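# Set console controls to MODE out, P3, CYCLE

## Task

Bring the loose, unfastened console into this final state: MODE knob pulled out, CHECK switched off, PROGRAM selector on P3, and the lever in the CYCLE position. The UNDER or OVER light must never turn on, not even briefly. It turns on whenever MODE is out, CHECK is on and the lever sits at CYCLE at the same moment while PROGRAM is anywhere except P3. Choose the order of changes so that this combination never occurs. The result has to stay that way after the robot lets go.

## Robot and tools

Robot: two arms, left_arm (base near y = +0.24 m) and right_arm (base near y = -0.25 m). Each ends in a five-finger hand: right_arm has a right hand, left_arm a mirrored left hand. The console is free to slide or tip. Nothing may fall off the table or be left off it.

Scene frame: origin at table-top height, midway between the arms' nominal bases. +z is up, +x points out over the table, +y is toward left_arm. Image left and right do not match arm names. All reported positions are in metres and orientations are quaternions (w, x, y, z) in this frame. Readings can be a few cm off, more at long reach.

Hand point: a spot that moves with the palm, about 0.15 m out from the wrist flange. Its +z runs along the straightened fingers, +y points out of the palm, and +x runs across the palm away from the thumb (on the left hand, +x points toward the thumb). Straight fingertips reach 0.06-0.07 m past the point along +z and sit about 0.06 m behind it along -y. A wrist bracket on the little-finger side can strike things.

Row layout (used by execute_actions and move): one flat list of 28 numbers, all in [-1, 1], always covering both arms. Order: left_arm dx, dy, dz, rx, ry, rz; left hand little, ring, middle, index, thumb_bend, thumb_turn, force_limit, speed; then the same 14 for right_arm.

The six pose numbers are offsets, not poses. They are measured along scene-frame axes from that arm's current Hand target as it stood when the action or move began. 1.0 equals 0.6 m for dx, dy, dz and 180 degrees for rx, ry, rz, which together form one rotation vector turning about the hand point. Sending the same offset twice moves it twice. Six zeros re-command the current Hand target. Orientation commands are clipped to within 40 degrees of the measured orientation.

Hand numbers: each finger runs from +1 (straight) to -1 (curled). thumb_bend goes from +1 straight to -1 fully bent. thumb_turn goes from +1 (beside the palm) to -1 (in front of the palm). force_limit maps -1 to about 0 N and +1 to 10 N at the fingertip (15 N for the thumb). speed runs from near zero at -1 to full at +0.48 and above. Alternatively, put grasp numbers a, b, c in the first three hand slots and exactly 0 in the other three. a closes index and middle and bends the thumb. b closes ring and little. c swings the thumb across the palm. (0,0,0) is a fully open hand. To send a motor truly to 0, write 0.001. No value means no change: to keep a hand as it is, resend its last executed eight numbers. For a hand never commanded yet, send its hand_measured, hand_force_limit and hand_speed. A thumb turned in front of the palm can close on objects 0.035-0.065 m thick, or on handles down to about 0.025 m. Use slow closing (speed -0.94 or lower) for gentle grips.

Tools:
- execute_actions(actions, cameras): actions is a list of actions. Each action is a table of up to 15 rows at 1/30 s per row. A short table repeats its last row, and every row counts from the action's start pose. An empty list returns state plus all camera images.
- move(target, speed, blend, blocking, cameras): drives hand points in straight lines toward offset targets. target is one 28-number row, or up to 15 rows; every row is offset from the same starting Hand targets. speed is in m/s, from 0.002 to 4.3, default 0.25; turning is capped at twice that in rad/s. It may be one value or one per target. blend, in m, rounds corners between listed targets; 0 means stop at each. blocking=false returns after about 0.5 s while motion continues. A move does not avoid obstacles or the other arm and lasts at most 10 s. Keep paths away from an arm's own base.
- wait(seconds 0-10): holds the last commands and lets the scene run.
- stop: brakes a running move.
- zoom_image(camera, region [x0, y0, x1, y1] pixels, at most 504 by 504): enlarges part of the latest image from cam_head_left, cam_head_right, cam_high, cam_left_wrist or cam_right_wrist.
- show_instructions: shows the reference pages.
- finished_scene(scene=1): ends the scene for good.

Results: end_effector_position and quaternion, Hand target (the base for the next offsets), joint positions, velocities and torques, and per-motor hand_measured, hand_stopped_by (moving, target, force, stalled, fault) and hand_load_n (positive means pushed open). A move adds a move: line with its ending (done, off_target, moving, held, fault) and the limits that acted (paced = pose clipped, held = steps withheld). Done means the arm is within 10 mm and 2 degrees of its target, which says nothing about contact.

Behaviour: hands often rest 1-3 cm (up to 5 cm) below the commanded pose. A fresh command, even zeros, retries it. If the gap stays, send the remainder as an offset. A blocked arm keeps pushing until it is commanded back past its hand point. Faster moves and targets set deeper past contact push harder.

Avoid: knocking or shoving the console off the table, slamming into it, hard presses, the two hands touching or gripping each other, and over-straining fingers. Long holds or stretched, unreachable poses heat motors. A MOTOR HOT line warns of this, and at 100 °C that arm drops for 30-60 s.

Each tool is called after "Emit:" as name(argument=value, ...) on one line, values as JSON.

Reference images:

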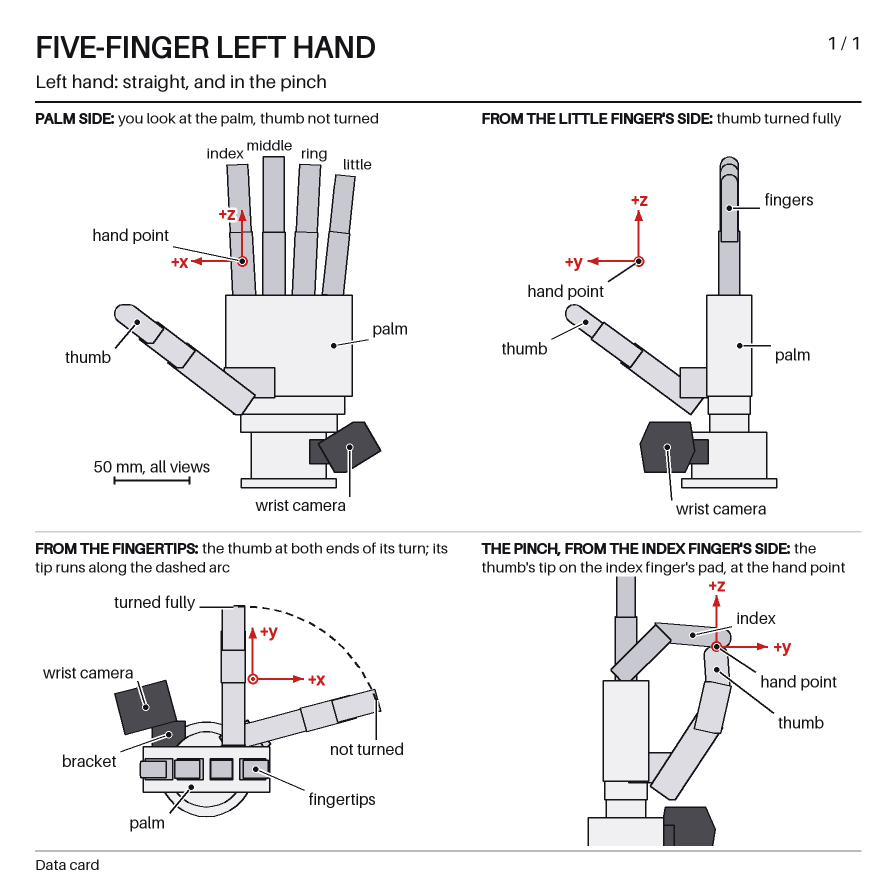

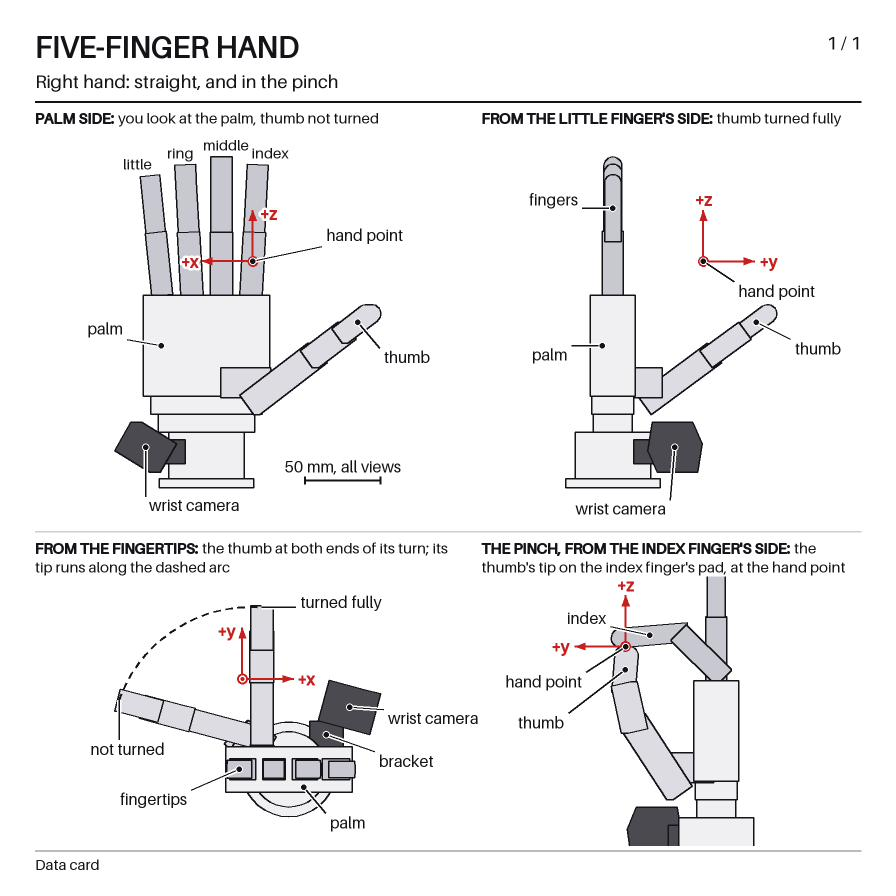

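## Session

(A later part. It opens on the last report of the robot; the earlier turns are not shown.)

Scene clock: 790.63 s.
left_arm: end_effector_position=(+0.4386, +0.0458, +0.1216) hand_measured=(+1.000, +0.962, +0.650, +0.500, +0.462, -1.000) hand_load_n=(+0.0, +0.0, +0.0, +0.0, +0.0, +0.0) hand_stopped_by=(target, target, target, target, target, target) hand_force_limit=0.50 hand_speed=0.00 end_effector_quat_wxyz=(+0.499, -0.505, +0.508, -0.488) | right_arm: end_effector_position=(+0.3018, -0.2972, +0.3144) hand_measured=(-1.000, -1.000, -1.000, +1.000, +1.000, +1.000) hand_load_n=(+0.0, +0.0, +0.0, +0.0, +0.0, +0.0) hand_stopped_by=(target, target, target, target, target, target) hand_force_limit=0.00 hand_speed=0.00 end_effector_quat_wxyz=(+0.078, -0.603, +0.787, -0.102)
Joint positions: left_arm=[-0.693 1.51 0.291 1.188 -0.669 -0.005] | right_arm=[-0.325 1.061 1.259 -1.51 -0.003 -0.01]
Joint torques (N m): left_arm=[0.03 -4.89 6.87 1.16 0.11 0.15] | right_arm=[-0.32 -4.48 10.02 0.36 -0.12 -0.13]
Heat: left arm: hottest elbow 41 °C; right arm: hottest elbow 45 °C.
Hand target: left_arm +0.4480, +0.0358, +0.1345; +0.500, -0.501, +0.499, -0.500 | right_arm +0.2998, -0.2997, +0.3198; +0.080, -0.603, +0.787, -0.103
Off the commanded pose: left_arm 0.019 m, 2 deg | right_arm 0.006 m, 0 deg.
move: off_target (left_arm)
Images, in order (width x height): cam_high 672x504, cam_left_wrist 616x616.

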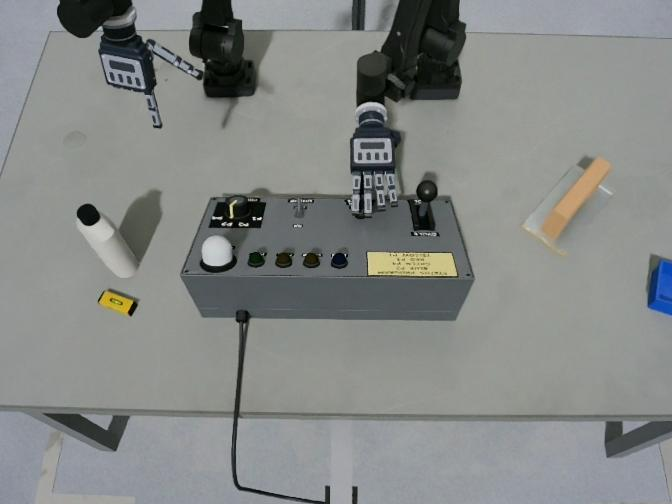

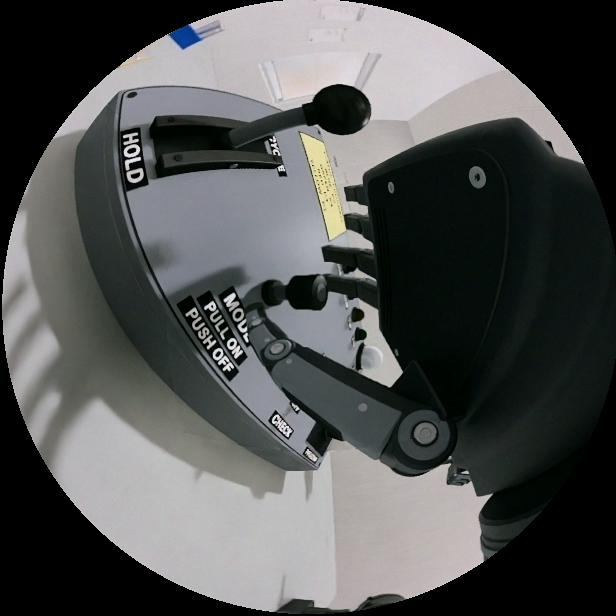

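Emit:
move(target=[[0.0,0.0,0.013,0,0,0, 0.25,0,1,0,0,0, 0.5,0, 0,0,0,0,0,0, -1,-1,-1,1,1,1, 0,0]], speed=0.05, cameras=["cam_high","cam_left_wrist"])

Emit:
zoom_image(camera="cam_left_wrist", region=[180, 220, 340, 380])

Emit:
zoom_image(camera="cam_high", region=[330, 140, 450, 240])

Scene clock: 798.17 s.
left_arm: end_effector_position=(+0.4373, +0.0468, +0.1244) hand_measured=(+1.000, +0.962, +0.650, +0.500, +0.462, -1.000) hand_load_n=(+0.0, -0.5, +0.0, -0.5, +0.0, +0.0) hand_stopped_by=(target, target, target, target, target, target) hand_force_limit=0.50 hand_speed=0.00 end_effector_quat_wxyz=(+0.499, -0.505, +0.512, -0.484) | right_arm: end_effector_position=(+0.3018, -0.2972, +0.3144) hand_measured=(-1.000, -1.000, -1.000, +1.000, +1.000, +1.000) hand_load_n=(+0.0, +0.0, +0.5, +0.0, +0.0, +0.0) hand_stopped_by=(target, target, target, target, target, target) hand_force_limit=0.00 hand_speed=0.00 end_effector_quat_wxyz=(+0.078, -0.603, +0.787, -0.102)
Joint positions: left_arm=[-0.693 1.479 0.291 1.146 -0.669 -0.005] | right_arm=[-0.325 1.061 1.259 -1.51 -0.003 -0.01]
Joint torques (N m): left_arm=[-0.03 -5.42 7.57 1.09 0.11 0.12] | right_arm=[-0.32 -4.66 9.96 0.32 -0.12 -0.13]
Heat: left arm: hottest elbow 41 °C; right arm: hottest elbow 45 °C.
Hand target: left_arm +0.4480, +0.0358, +0.1422; +0.500, -0.501, +0.499, -0.500 | right_arm +0.2998, -0.2997, +0.3198; +0.080, -0.603, +0.787, -0.103
Off the commanded pose: left_arm 0.024 m, 2 deg | right_arm 0.006 m, 0 deg.
move: off_target (left_arm)
Images, in order (width x height): cam_high 672x504, cam_left_wrist 616x616.

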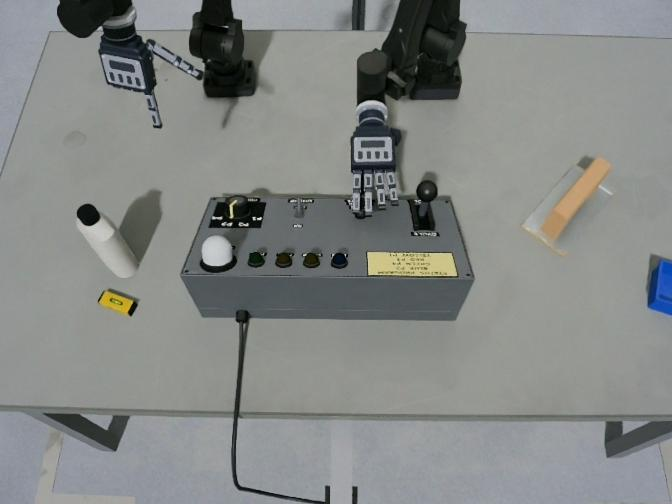

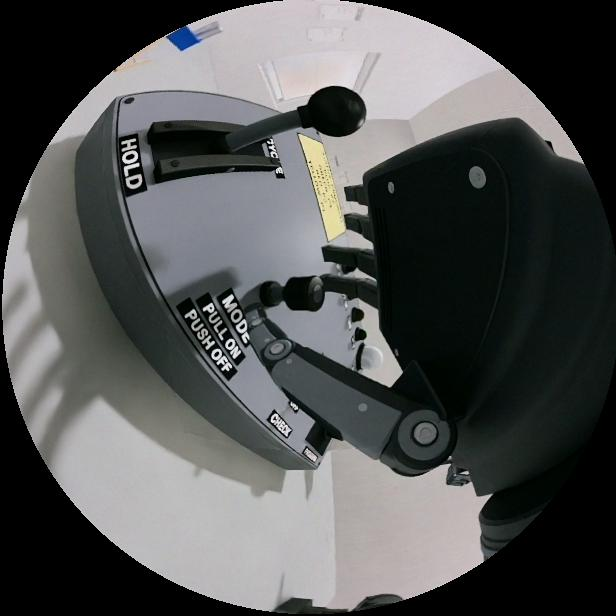

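Scaled by 3.150 from the camera's 616x616 image, which has a finer 880x880 frame.

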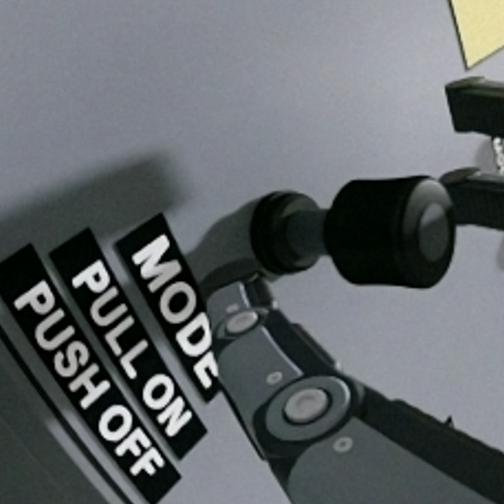

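Scaled by 4.200.

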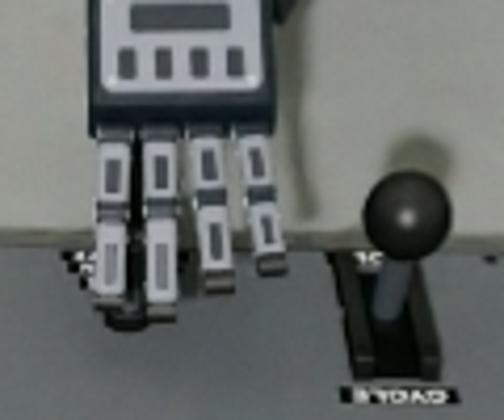

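Emit:
move(target=[0.0,0.0,0.002,0,0,0, 0.75,0,1,0,0,0, 0.5,-0.8, 0,0,0,0,0,0, -1,-1,-1,1,1,1, 0,0], speed=0.05, cameras=["cam_high","cam_left_wrist"])

Emit:
zoom_image(camera="cam_left_wrist", region=[180, 220, 340, 380])

Emit:
zoom_image(camera="cam_high", region=[330, 140, 450, 240])

Scene clock: 811.37 s.
left_arm: end_effector_position=(+0.4427, +0.0407, +0.1331) hand_measured=(+1.000, +0.888, +0.082, +0.024, +0.178, -1.000) hand_load_n=(+0.0, +0.0, +13.5, +5.5, +14.5, -1.5) hand_stopped_by=(target, target, force, force, force, target) hand_force_limit=0.50 hand_speed=-0.80 end_effector_quat_wxyz=(+0.497, -0.502, +0.507, -0.493) | right_arm: end_effector_position=(+0.3018, -0.2972, +0.3144) hand_measured=(-1.000, -1.000, -1.000, +1.000, +1.000, +1.000) hand_load_n=(+0.0, +0.0, +0.0, +0.0, +0.0, +0.0) hand_stopped_by=(target, target, target, target, target, target) hand_force_limit=0.00 hand_speed=0.00 end_effector_quat_wxyz=(+0.078, -0.603, +0.787, -0.102)
Joint positions: left_arm=[-0.693 1.47 0.308 1.138 -0.661 -0.005] | right_arm=[-0.325 1.061 1.259 -1.51 -0.003 -0.01]
Joint torques (N m): left_arm=[0.21 -4.95 6.12 1.43 -0.08 0.13] | right_arm=[-0.5 -4.72 9.92 0.34 -0.11 -0.14]
Heat: left arm: hottest elbow 41 °C; right arm: hottest elbow 45 °C.
Hand target: left_arm +0.4479, +0.0357, +0.1435; +0.500, -0.501, +0.500, -0.500 | right_arm +0.2998, -0.2997, +0.3198; +0.080, -0.603, +0.787, -0.103
Off the commanded pose: left_arm 0.013 m, 1 deg | right_arm 0.006 m, 0 deg.
move: off_target (left_arm)
Images, in order (width x height): cam_high 672x504, cam_left_wrist 616x616.

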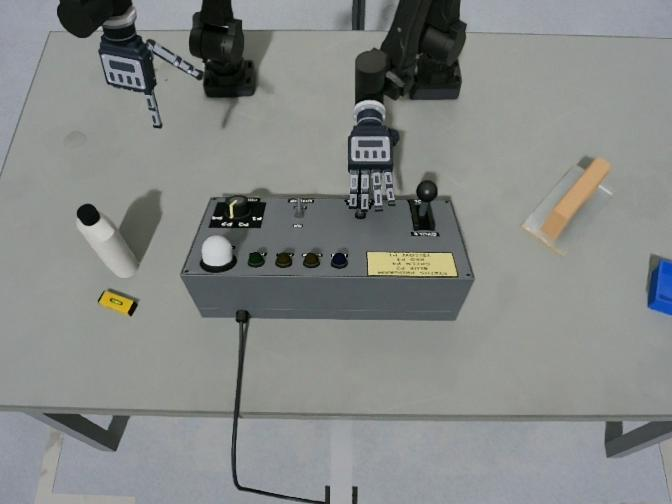

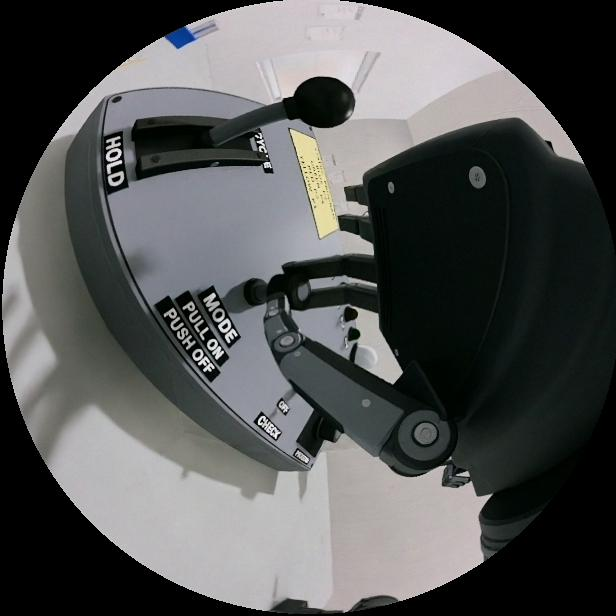

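Scaled by 3.150 from the camera's 616x616 image, which has a finer 880x880 frame.

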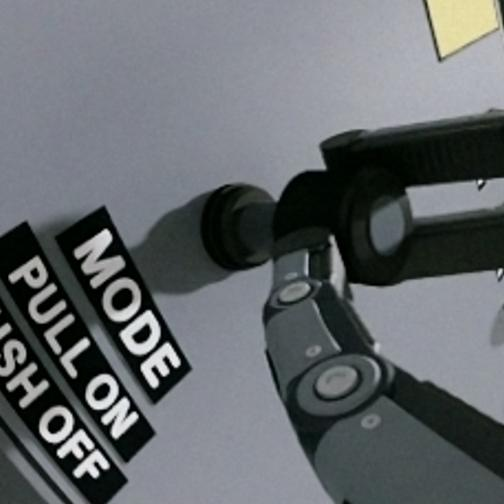

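Scaled by 4.200.

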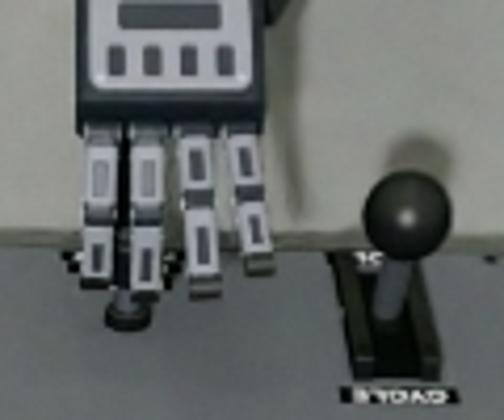

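Emit:
move(target=[-0.023,0.005,0.05,0,0,0, 0.75,0,1,0,0,0, 0.5,-0.8, 0,0,0,0,0,0, -1,-1,-1,1,1,1, 0,0], speed=0.04, cameras=["cam_head_left","cam_high","cam_left_wrist"])

Emit:
zoom_image(camera="cam_left_wrist", region=[180, 220, 340, 380])

Emit:
zoom_image(camera="cam_high", region=[330, 140, 450, 240])

Scene clock: 819.97 s.
left_arm: end_effector_position=(+0.4372, +0.0458, +0.1673) hand_measured=(+1.000, +0.888, +0.080, +0.022, +0.174, -1.000) hand_load_n=(+0.5, -0.5, +0.0, +0.0, +0.0, +0.0) hand_stopped_by=(target, target, force, force, force, target) hand_force_limit=0.50 hand_speed=-0.80 end_effector_quat_wxyz=(+0.502, -0.506, +0.498, -0.493) | right_arm: end_effector_position=(+0.3018, -0.2972, +0.3144) hand_measured=(-1.000, -1.000, -1.000, +1.000, +1.000, +1.000) hand_load_n=(+0.0, +0.5, +0.5, +0.0, -0.5, +0.0) hand_stopped_by=(target, target, target, target, target, target) hand_force_limit=0.00 hand_speed=0.00 end_effector_quat_wxyz=(+0.078, -0.603, +0.787, -0.102)
Joint positions: left_arm=[-0.702 1.3 0.313 0.975 -0.687 -0.007] | right_arm=[-0.325 1.061 1.259 -1.51 -0.003 -0.01]
Joint torques (N m): left_arm=[-1.49 -5.3 6.01 1.46 0.11 0.16] | right_arm=[-0.21 -4.48 10.03 0.39 -0.11 -0.14]
Heat: left arm: hottest elbow 41 °C; right arm: hottest elbow 45 °C.
Hand target: left_arm +0.4342, +0.0388, +0.1734; +0.500, -0.501, +0.500, -0.500 | right_arm +0.2998, -0.2997, +0.3198; +0.080, -0.603, +0.787, -0.103
Off the commanded pose: left_arm 0.010 m, 1 deg | right_arm 0.006 m, 0 deg.
move: done
Images, in order (width x height): cam_head_left 672x504, cam_high 672x504, cam_left_wrist 616x616.

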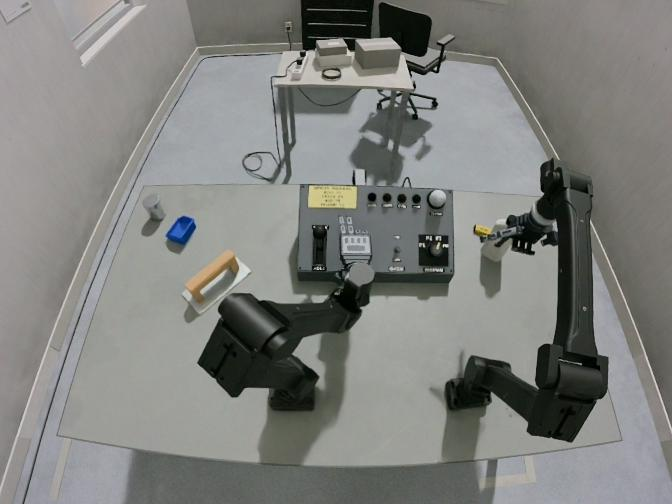

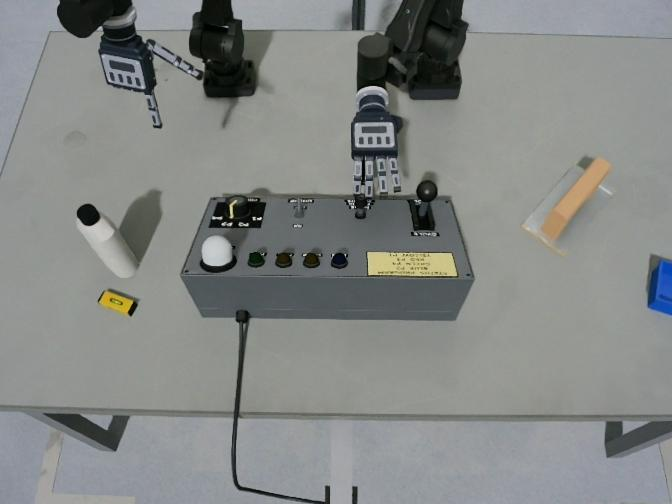

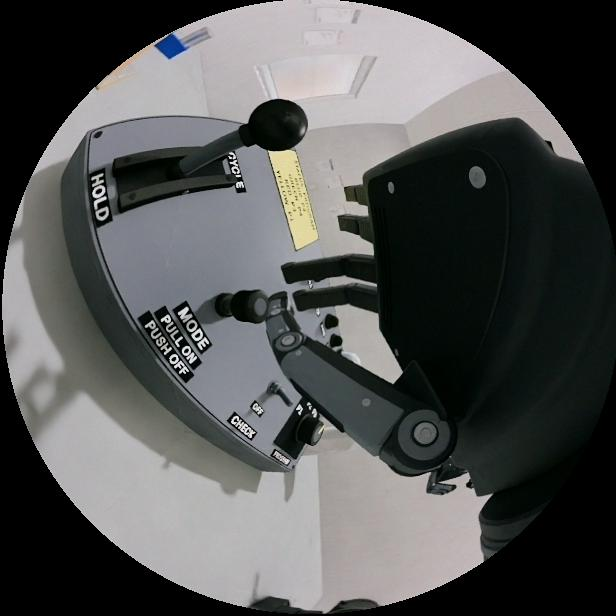

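Scaled by 3.150 from the camera's 616x616 image, which has a finer 880x880 frame.

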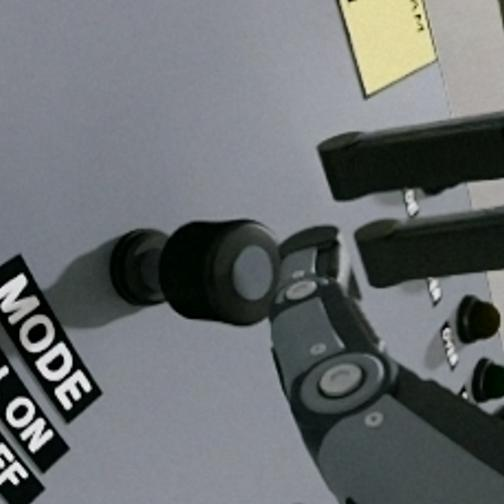

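Scaled by 4.200.

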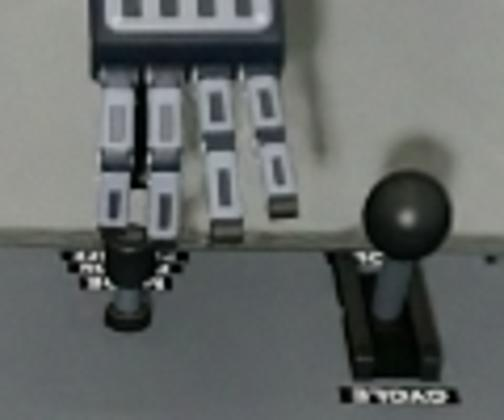

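Emit:
move(target=[[0,0,0,0,0,0, 0.25,0,1,0,0,0, 0.5,0, 0,0,0,0,0,0, -1,-1,-1,1,1,1, 0,0],[0.005,0.002,-0.02,0,-0.056,0, 0.25,0,1,0,0,0, 0.5,0, 0,0,0,0,0,0, -1,-1,-1,1,1,1, 0,0],[0.01,0.002,-0.053,0,-0.056,0, 0.25,0,1,0,0,0, 0.5,0, 0,0,0,0,0,0, -1,-1,-1,1,1,1, 0,0]], speed=0.06, cameras=["cam_high","cam_left_wrist"])

Emit:
zoom_image(camera="cam_left_wrist", region=[180, 220, 340, 380])

Emit:
zoom_image(camera="cam_high", region=[330, 140, 450, 240])

Scene clock: 902.30 s.
left_arm: end_effector_position=(+0.4405, +0.0448, +0.1408) hand_measured=(+1.000, +0.962, +0.650, +0.500, +0.462, -1.000) hand_load_n=(+0.0, +0.0, +0.0, +0.0, +0.0, +0.0) hand_stopped_by=(target, target, target, target, target, target) hand_force_limit=0.50 hand_speed=0.00 end_effector_quat_wxyz=(+0.539, -0.462, +0.467, -0.526) | right_arm: end_effector_position=(+0.3018, -0.2972, +0.3144) hand_measured=(-1.000, -1.000, -1.000, +1.000, +1.000, +1.000) hand_load_n=(+0.0, +0.0, +0.0, +0.0, +0.0, -0.5) hand_stopped_by=(target, target, target, target, target, target) hand_force_limit=0.00 hand_speed=0.00 end_effector_quat_wxyz=(+0.078, -0.603, +0.787, -0.102)
Joint positions: left_arm=[-0.71 1.662 0.278 1.559 -0.677 0.128] | right_arm=[-0.325 1.061 1.259 -1.51 -0.003 -0.01]
Joint torques (N m): left_arm=[-0.26 -4.84 3.14 1.92 0.25 -0.04] | right_arm=[-0.15 -4.6 9.92 0.29 -0.11 -0.17]
Heat: left arm: hottest elbow 40 °C; right arm: hottest elbow 45 °C.
Hand target: left_arm +0.4401, +0.0400, +0.1415; +0.542, -0.455, +0.454, -0.542 | right_arm +0.2998, -0.2997, +0.3198; +0.080, -0.603, +0.787, -0.103
Off the commanded pose: left_arm 0.005 m, 3 deg | right_arm 0.006 m, 0 deg.
joint sent to its limit (left arm) — joint 4 (wrist pitch), upper limit. The joint targets still meet the commanded pose.
move: off_target (left_arm)
Images, in order (width x height): cam_high 672x504, cam_left_wrist 616x616.

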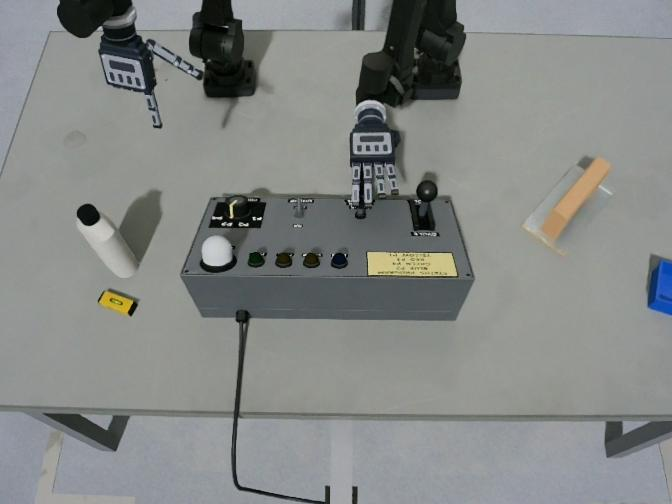

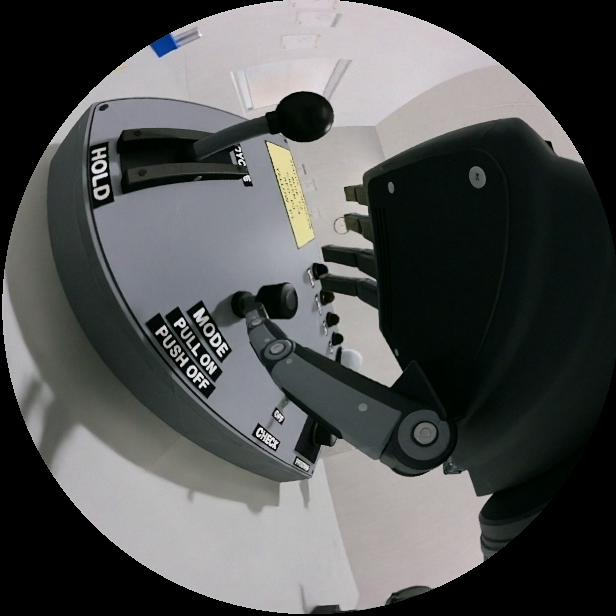

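Scaled by 3.150 from the camera's 616x616 image, which has a finer 880x880 frame.

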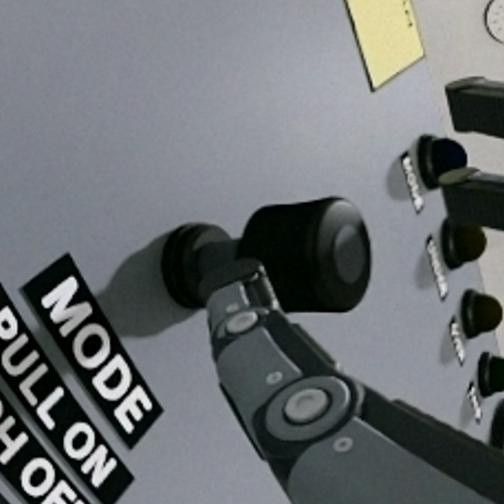

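Scaled by 4.200.

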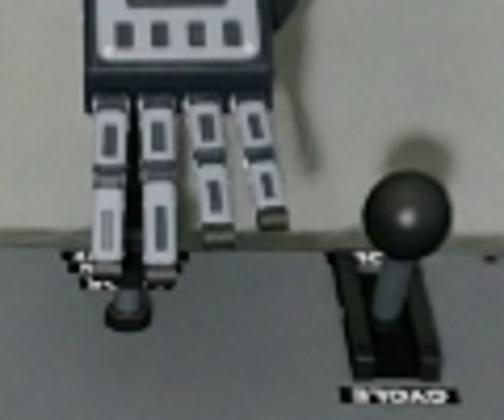

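Emit:
move(target=[0.0,0.0,-0.001,0,0,0, 0.75,0,1,0,0,0, 0.6,-0.8, 0,0,0,0,0,0, -1,-1,-1,1,1,1, 0,0], speed=0.05, cameras=["cam_high","cam_left_wrist"])

Emit:
zoom_image(camera="cam_left_wrist", region=[180, 220, 340, 380])

Emit:
zoom_image(camera="cam_high", region=[330, 140, 450, 240])

Scene clock: 911.13 s.
left_arm: end_effector_position=(+0.4401, +0.0446, +0.1374) hand_measured=(+1.000, +0.888, +0.026, +0.026, +0.216, -1.000) hand_load_n=(+0.0, +0.0, +13.0, +10.0, +15.5, +1.0) hand_stopped_by=(target, target, force, force, force, target) hand_force_limit=0.60 hand_speed=-0.80 end_effector_quat_wxyz=(+0.538, -0.463, +0.470, -0.525) | right_arm: end_effector_position=(+0.3018, -0.2972, +0.3144) hand_measured=(-1.000, -1.000, -1.000, +1.000, +1.000, +1.000) hand_load_n=(+0.5, +0.0, +0.0, +0.0, +0.0, +0.5) hand_stopped_by=(target, target, target, target, target, target) hand_force_limit=0.00 hand_speed=0.00 end_effector_quat_wxyz=(+0.078, -0.603, +0.787, -0.102)
Joint positions: left_arm=[-0.71 1.669 0.278 1.559 -0.676 0.125] | right_arm=[-0.325 1.061 1.259 -1.51 -0.003 -0.01]
Joint torques (N m): left_arm=[-0.03 -4.6 3.12 1.99 0.16 -0.03] | right_arm=[-0.21 -4.6 10.04 0.35 -0.11 -0.15]
Heat: left arm: hottest elbow 40 °C; right arm: hottest elbow 45 °C.
Hand target: left_arm +0.4401, +0.0399, +0.1410; +0.542, -0.455, +0.454, -0.542 | right_arm +0.2998, -0.2997, +0.3198; +0.080, -0.603, +0.787, -0.103
Off the commanded pose: left_arm 0.006 m, 3 deg | right_arm 0.006 m, 0 deg.
joint sent to its limit (left arm) — joint 4 (wrist pitch), upper limit. The joint targets still meet the commanded pose.
move: off_target (left_arm)
Images, in order (width x height): cam_high 672x504, cam_left_wrist 616x616.

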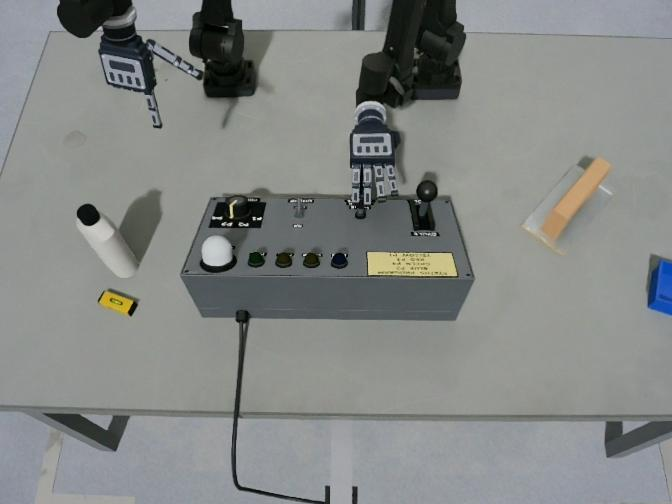

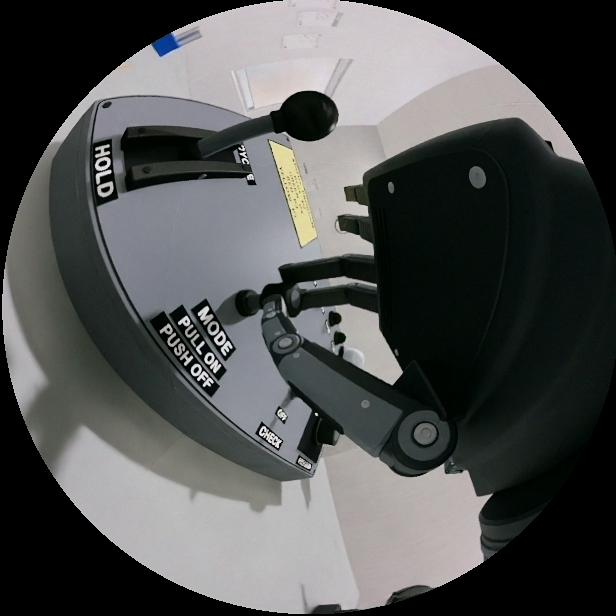

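Scaled by 3.150 from the camera's 616x616 image, which has a finer 880x880 frame.

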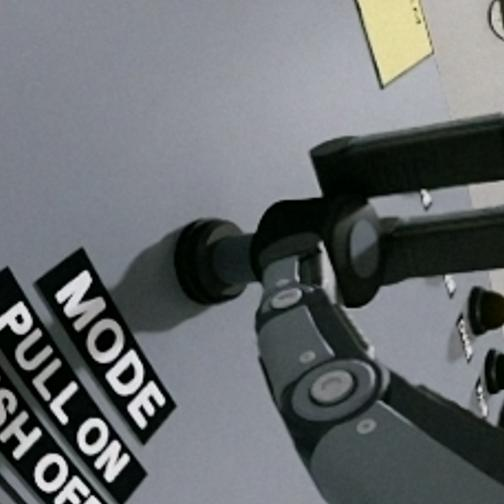

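Scaled by 4.200.

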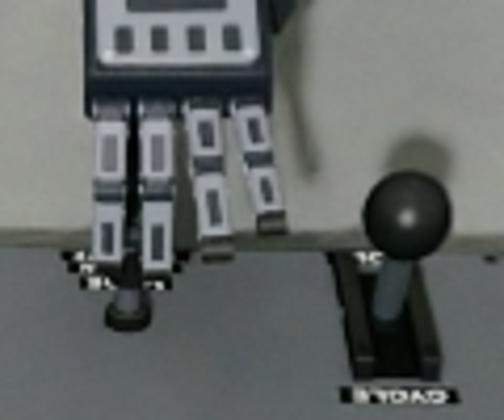

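Emit:
move(target=[-0.013,0.0,0.026,0,0,0, 0.75,0,1,0,0,0, 0.6,-0.8, 0,0,0,0,0,0, -1,-1,-1,1,1,1, 0,0], speed=0.02, cameras=["cam_high","cam_left_wrist"])

Emit:
zoom_image(camera="cam_left_wrist", region=[180, 220, 340, 380])

Emit:
zoom_image(camera="cam_high", region=[330, 140, 450, 240])

Scene clock: 917.90 s.
left_arm: end_effector_position=(+0.4398, +0.0453, +0.1382) hand_measured=(+1.000, +0.888, +0.026, +0.026, +0.216, -1.000) hand_load_n=(-0.5, +0.0, +12.0, +10.0, +17.0, +2.0) hand_stopped_by=(target, target, force, force, force, target) hand_force_limit=0.60 hand_speed=-0.80 end_effector_quat_wxyz=(+0.539, -0.465, +0.469, -0.523) | right_arm: end_effector_position=(+0.3018, -0.2972, +0.3144) hand_measured=(-1.000, -1.000, -1.000, +1.000, +1.000, +1.000) hand_load_n=(+0.0, +0.0, +0.0, +0.0, -0.5, +0.0) hand_stopped_by=(target, target, target, target, target, target) hand_force_limit=0.00 hand_speed=0.00 end_effector_quat_wxyz=(+0.078, -0.603, +0.787, -0.102)
Joint positions: left_arm=[-0.712 1.664 0.278 1.553 -0.684 0.125] | right_arm=[-0.325 1.061 1.259 -1.51 -0.003 -0.01]
Joint torques (N m): left_arm=[-1.96 -7.65 1.91 2.04 -0.16 0.21] | right_arm=[0.09 -4.66 9.98 0.29 -0.12 -0.15]
Heat: left arm: hottest elbow 39 °C; right arm: hottest elbow 45 °C.
Hand target: left_arm +0.4323, +0.0399, +0.1567; +0.542, -0.455, +0.454, -0.542 | right_arm +0.2998, -0.2997, +0.3198; +0.080, -0.603, +0.787, -0.103
Off the commanded pose: left_arm 0.021 m, 3 deg | right_arm 0.006 m, 0 deg.
joint sent to its limit (left arm) — joint 4 (wrist pitch), upper limit. The joint targets still meet the commanded pose.
move: off_target (left_arm)
Images, in order (width x height): cam_high 672x504, cam_left_wrist 616x616.

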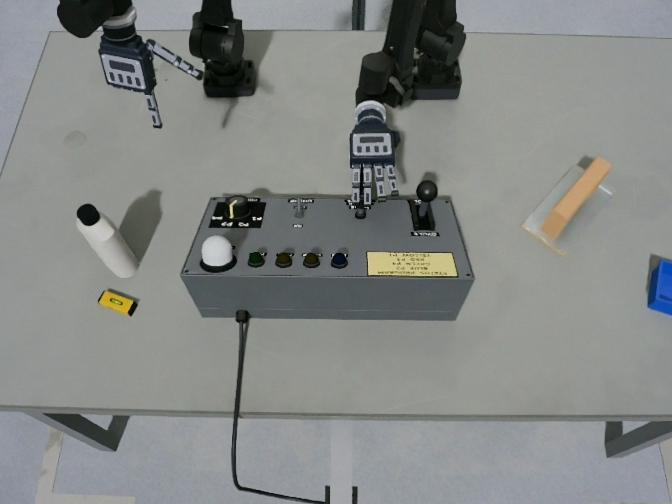

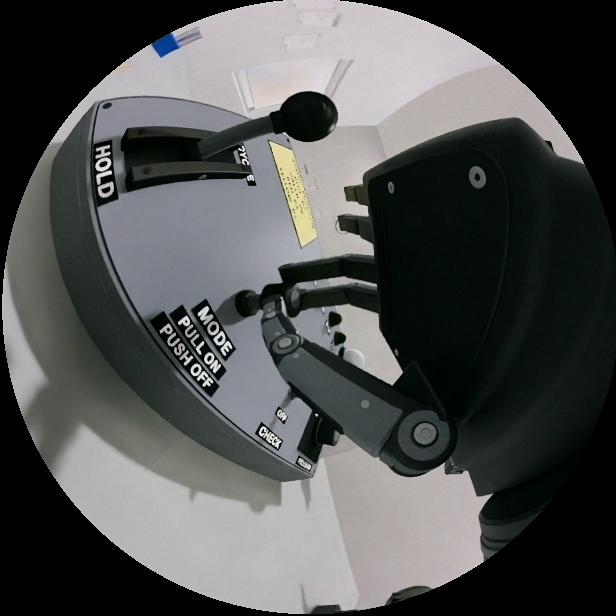

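Scaled by 3.150 from the camera's 616x616 image, which has a finer 880x880 frame.

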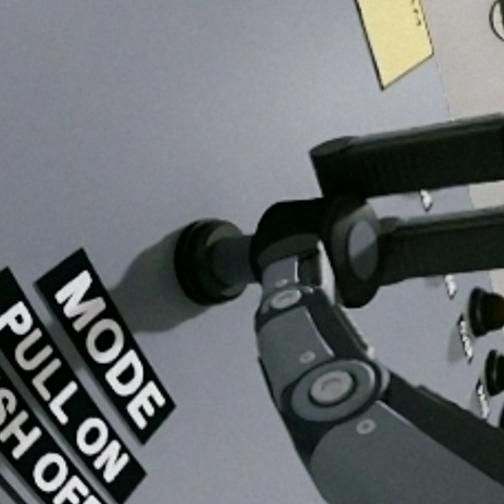

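Scaled by 4.200.

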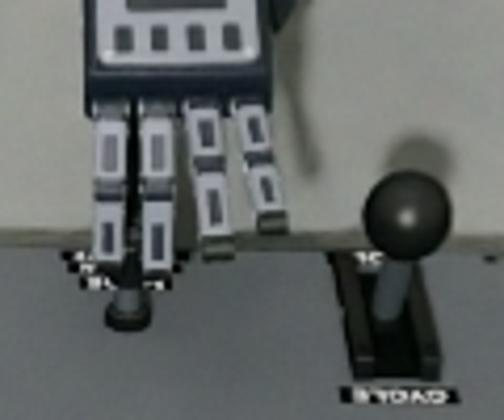

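Emit:
move(target=[-0.011,0.003,0.02,0,0,0, 0.75,0,1,0,0,0, 0.6,-0.8, 0,0,0,0,0,0, -1,-1,-1,1,1,1, 0,0], speed=0.02, cameras=["cam_high","cam_left_wrist"])

Emit:
zoom_image(camera="cam_left_wrist", region=[180, 220, 340, 380])

Emit:
zoom_image(camera="cam_high", region=[330, 140, 450, 240])

Scene clock: 926.10 s.
left_arm: end_effector_position=(+0.4304, +0.0469, +0.1644) hand_measured=(+1.000, +0.888, +0.026, +0.024, +0.212, -1.000) hand_load_n=(+0.0, +0.0, +0.0, +0.0, +0.0, +0.0) hand_stopped_by=(target, target, force, force, force, target) hand_force_limit=0.60 hand_speed=-0.80 end_effector_quat_wxyz=(+0.543, -0.461, +0.451, -0.538) | right_arm: end_effector_position=(+0.3018, -0.2972, +0.3144) hand_measured=(-1.000, -1.000, -1.000, +1.000, +1.000, +1.000) hand_load_n=(+0.0, +0.0, +0.0, +0.0, +0.0, +0.5) hand_stopped_by=(target, target, target, target, target, target) hand_force_limit=0.00 hand_speed=0.00 end_effector_quat_wxyz=(+0.078, -0.603, +0.787, -0.102)
Joint positions: left_arm=[-0.732 1.574 0.254 1.542 -0.704 0.138] | right_arm=[-0.325 1.061 1.259 -1.51 -0.003 -0.01]
Joint torques (N m): left_arm=[-0.62 -5.48 3.04 1.22 0.06 0.11] | right_arm=[-0.21 -4.84 10 0.35 -0.1 -0.14]
Heat: left arm: hottest elbow 38 °C; right arm: hottest elbow 45 °C.
Hand target: left_arm +0.4257, +0.0418, +0.1685; +0.542, -0.455, +0.454, -0.542 | right_arm +0.2998, -0.2997, +0.3198; +0.080, -0.603, +0.787, -0.103
Off the commanded pose: left_arm 0.008 m, 1 deg | right_arm 0.006 m, 0 deg.
move: done
Images, in order (width x height): cam_high 672x504, cam_left_wrist 616x616.

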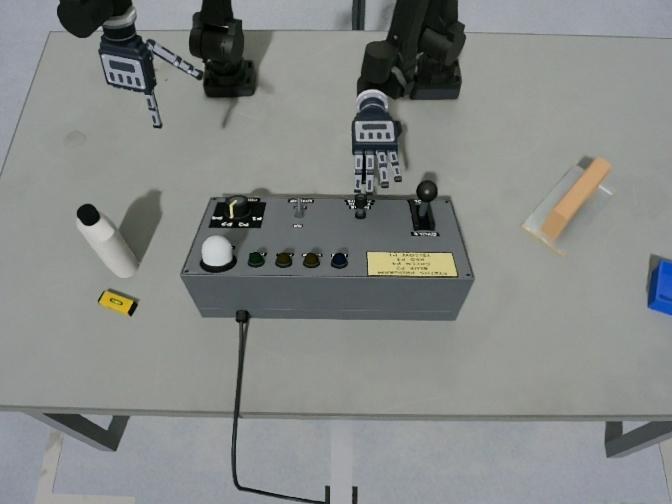

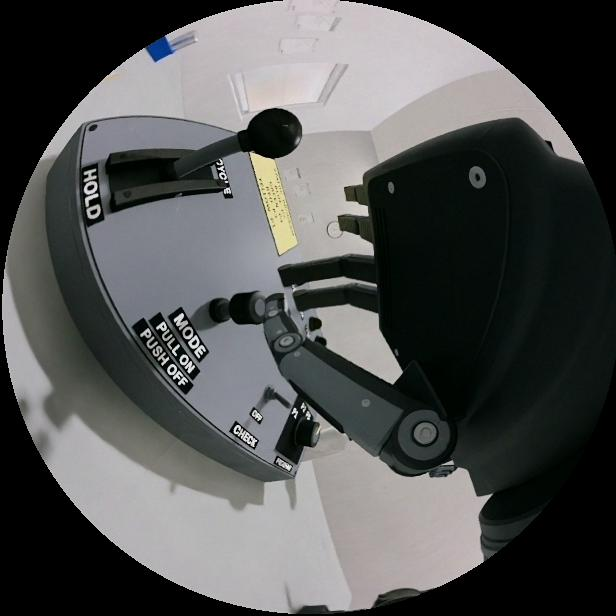

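Scaled by 3.150 from the camera's 616x616 image, which has a finer 880x880 frame.

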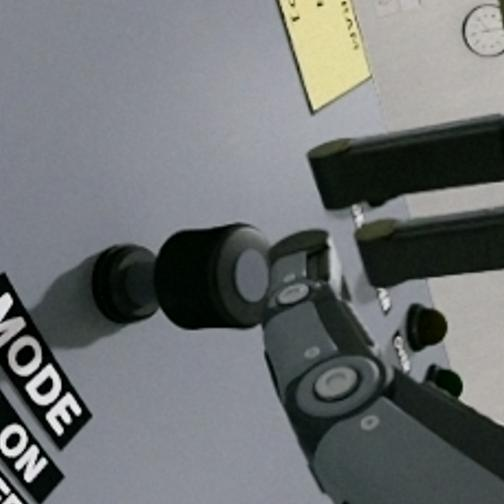

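Scaled by 4.200.

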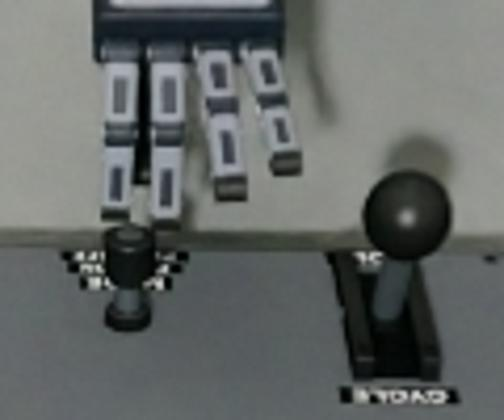

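Emit:
zoom_image(camera="cam_left_wrist", region=[200, 280, 280, 340])

Emit:
zoom_image(camera="cam_high", region=[340, 180, 384, 226])

Scaled by 6.300 from the camera's 616x616 image, which has a finer 880x880 frame.

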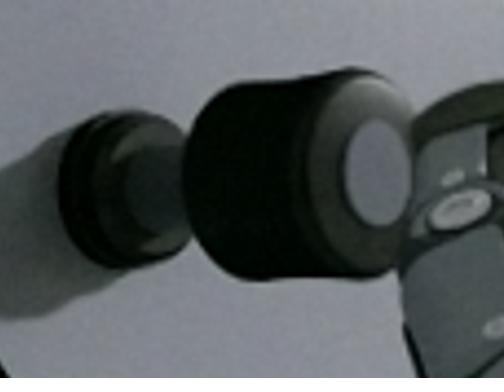

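Scaled by 10.957.

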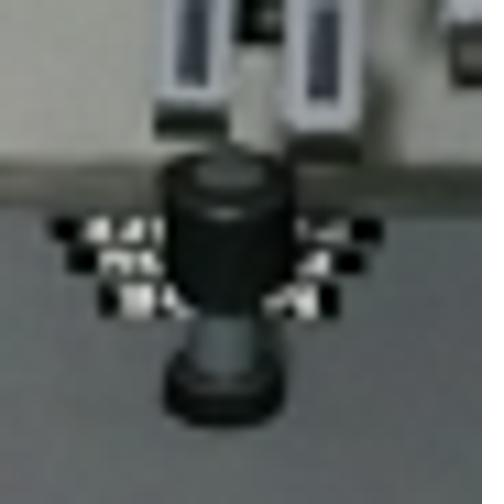

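Emit:
move(target=[[0,0,0,0,0,0, 1,0.9625,0.65,0.5,0.4625,-1, 0.5,0, 0,0,0,0,0,0, -1,-1,-1,1,1,1, 0,0],[0.017,-0.008,-0.0275,0,0,0, 1,0.9625,0.65,0.5,0.4625,-1, 0.5,0, 0,0,0,0,0,0, -1,-1,-1,1,1,1, 0,0],[0.0205,-0.008,-0.047,0,0,0, 1,0.9625,0.65,0.5,0.4625,-1, 0.5,0, 0,0,0,0,0,0, -1,-1,-1,1,1,1, 0,0]], speed=0.06, cameras=["cam_high","cam_left_wrist"])

Emit:
zoom_image(camera="cam_left_wrist", region=[200, 260, 320, 360])

Emit:
zoom_image(camera="cam_high", region=[330, 140, 450, 240])

Scene clock: 971.57 s.
left_arm: end_effector_position=(+0.4307, +0.0431, +0.1330) hand_measured=(+1.000, +0.962, +0.650, +0.500, +0.462, -1.000) hand_load_n=(+0.0, +0.0, +0.0, +0.0, +0.0, +0.0) hand_stopped_by=(target, target, target, target, target, target) hand_force_limit=0.50 hand_speed=0.00 end_effector_quat_wxyz=(+0.536, -0.461, +0.479, -0.521) | right_arm: end_effector_position=(+0.3018, -0.2972, +0.3144) hand_measured=(-1.000, -1.000, -1.000, +1.000, +1.000, +1.000) hand_load_n=(+0.0, +0.0, +0.0, +0.0, +0.0, +0.0) hand_stopped_by=(target, target, target, target, target, target) hand_force_limit=0.00 hand_speed=0.00 end_effector_quat_wxyz=(+0.078, -0.603, +0.787, -0.102)
Joint positions: left_arm=[-0.732 1.663 0.26 1.554 -0.691 0.13] | right_arm=[-0.325 1.061 1.259 -1.51 -0.003 -0.01]
Joint torques (N m): left_arm=[-0.03 -4.89 4.46 2.22 0.27 0.03] | right_arm=[-0.09 -4.54 9.98 0.39 -0.14 -0.15]
Heat: left arm: hottest elbow 36 °C; right arm: hottest elbow 45 °C.
Hand target: left_arm +0.4380, +0.0369, +0.1405; +0.542, -0.455, +0.454, -0.542 | right_arm +0.2998, -0.2997, +0.3198; +0.080, -0.603, +0.787, -0.103
Off the commanded pose: left_arm 0.012 m, 4 deg | right_arm 0.006 m, 0 deg.
joint sent to its limit (left arm) — joint 4 (wrist pitch), upper limit. The joint targets still meet the commanded pose.
move: off_target (left_arm)
Images, in order (width x height): cam_high 672x504, cam_left_wrist 616x616.

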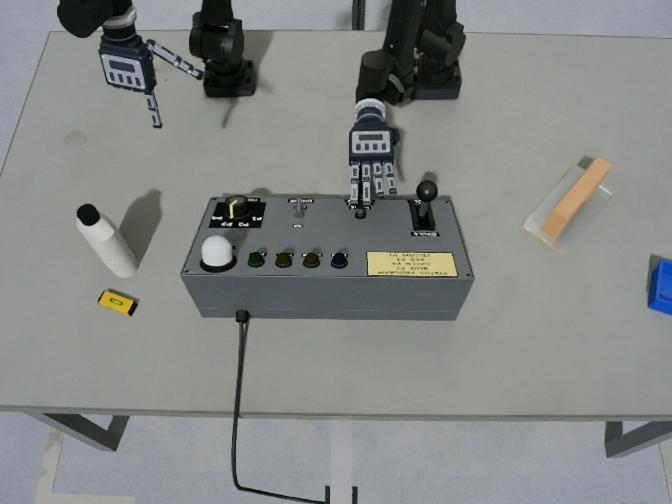

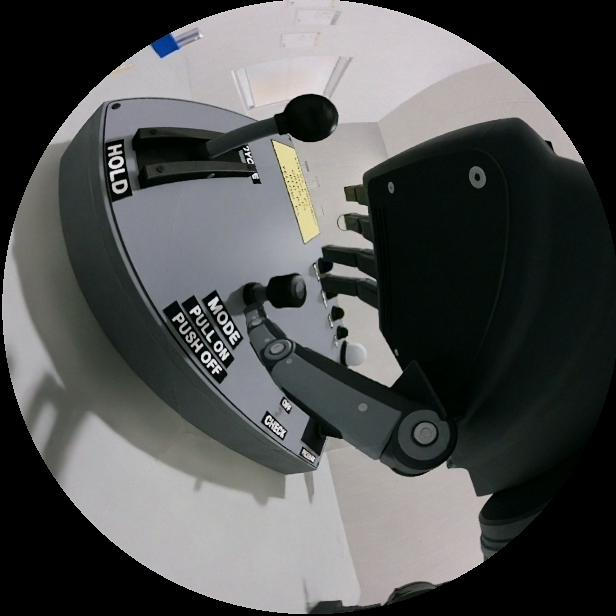

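Scaled by 4.200 from the camera's 616x616 image, which has a finer 880x880 frame.

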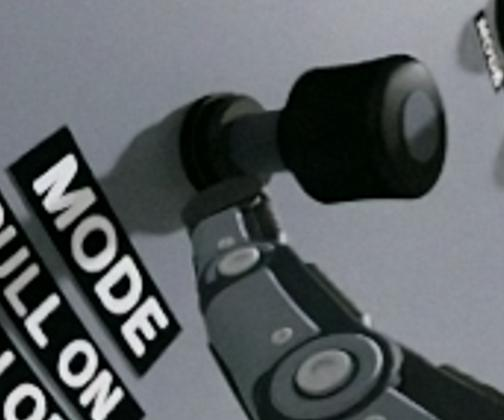

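Scaled by 4.200.

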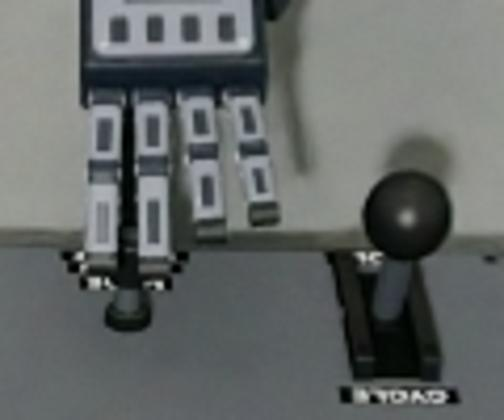

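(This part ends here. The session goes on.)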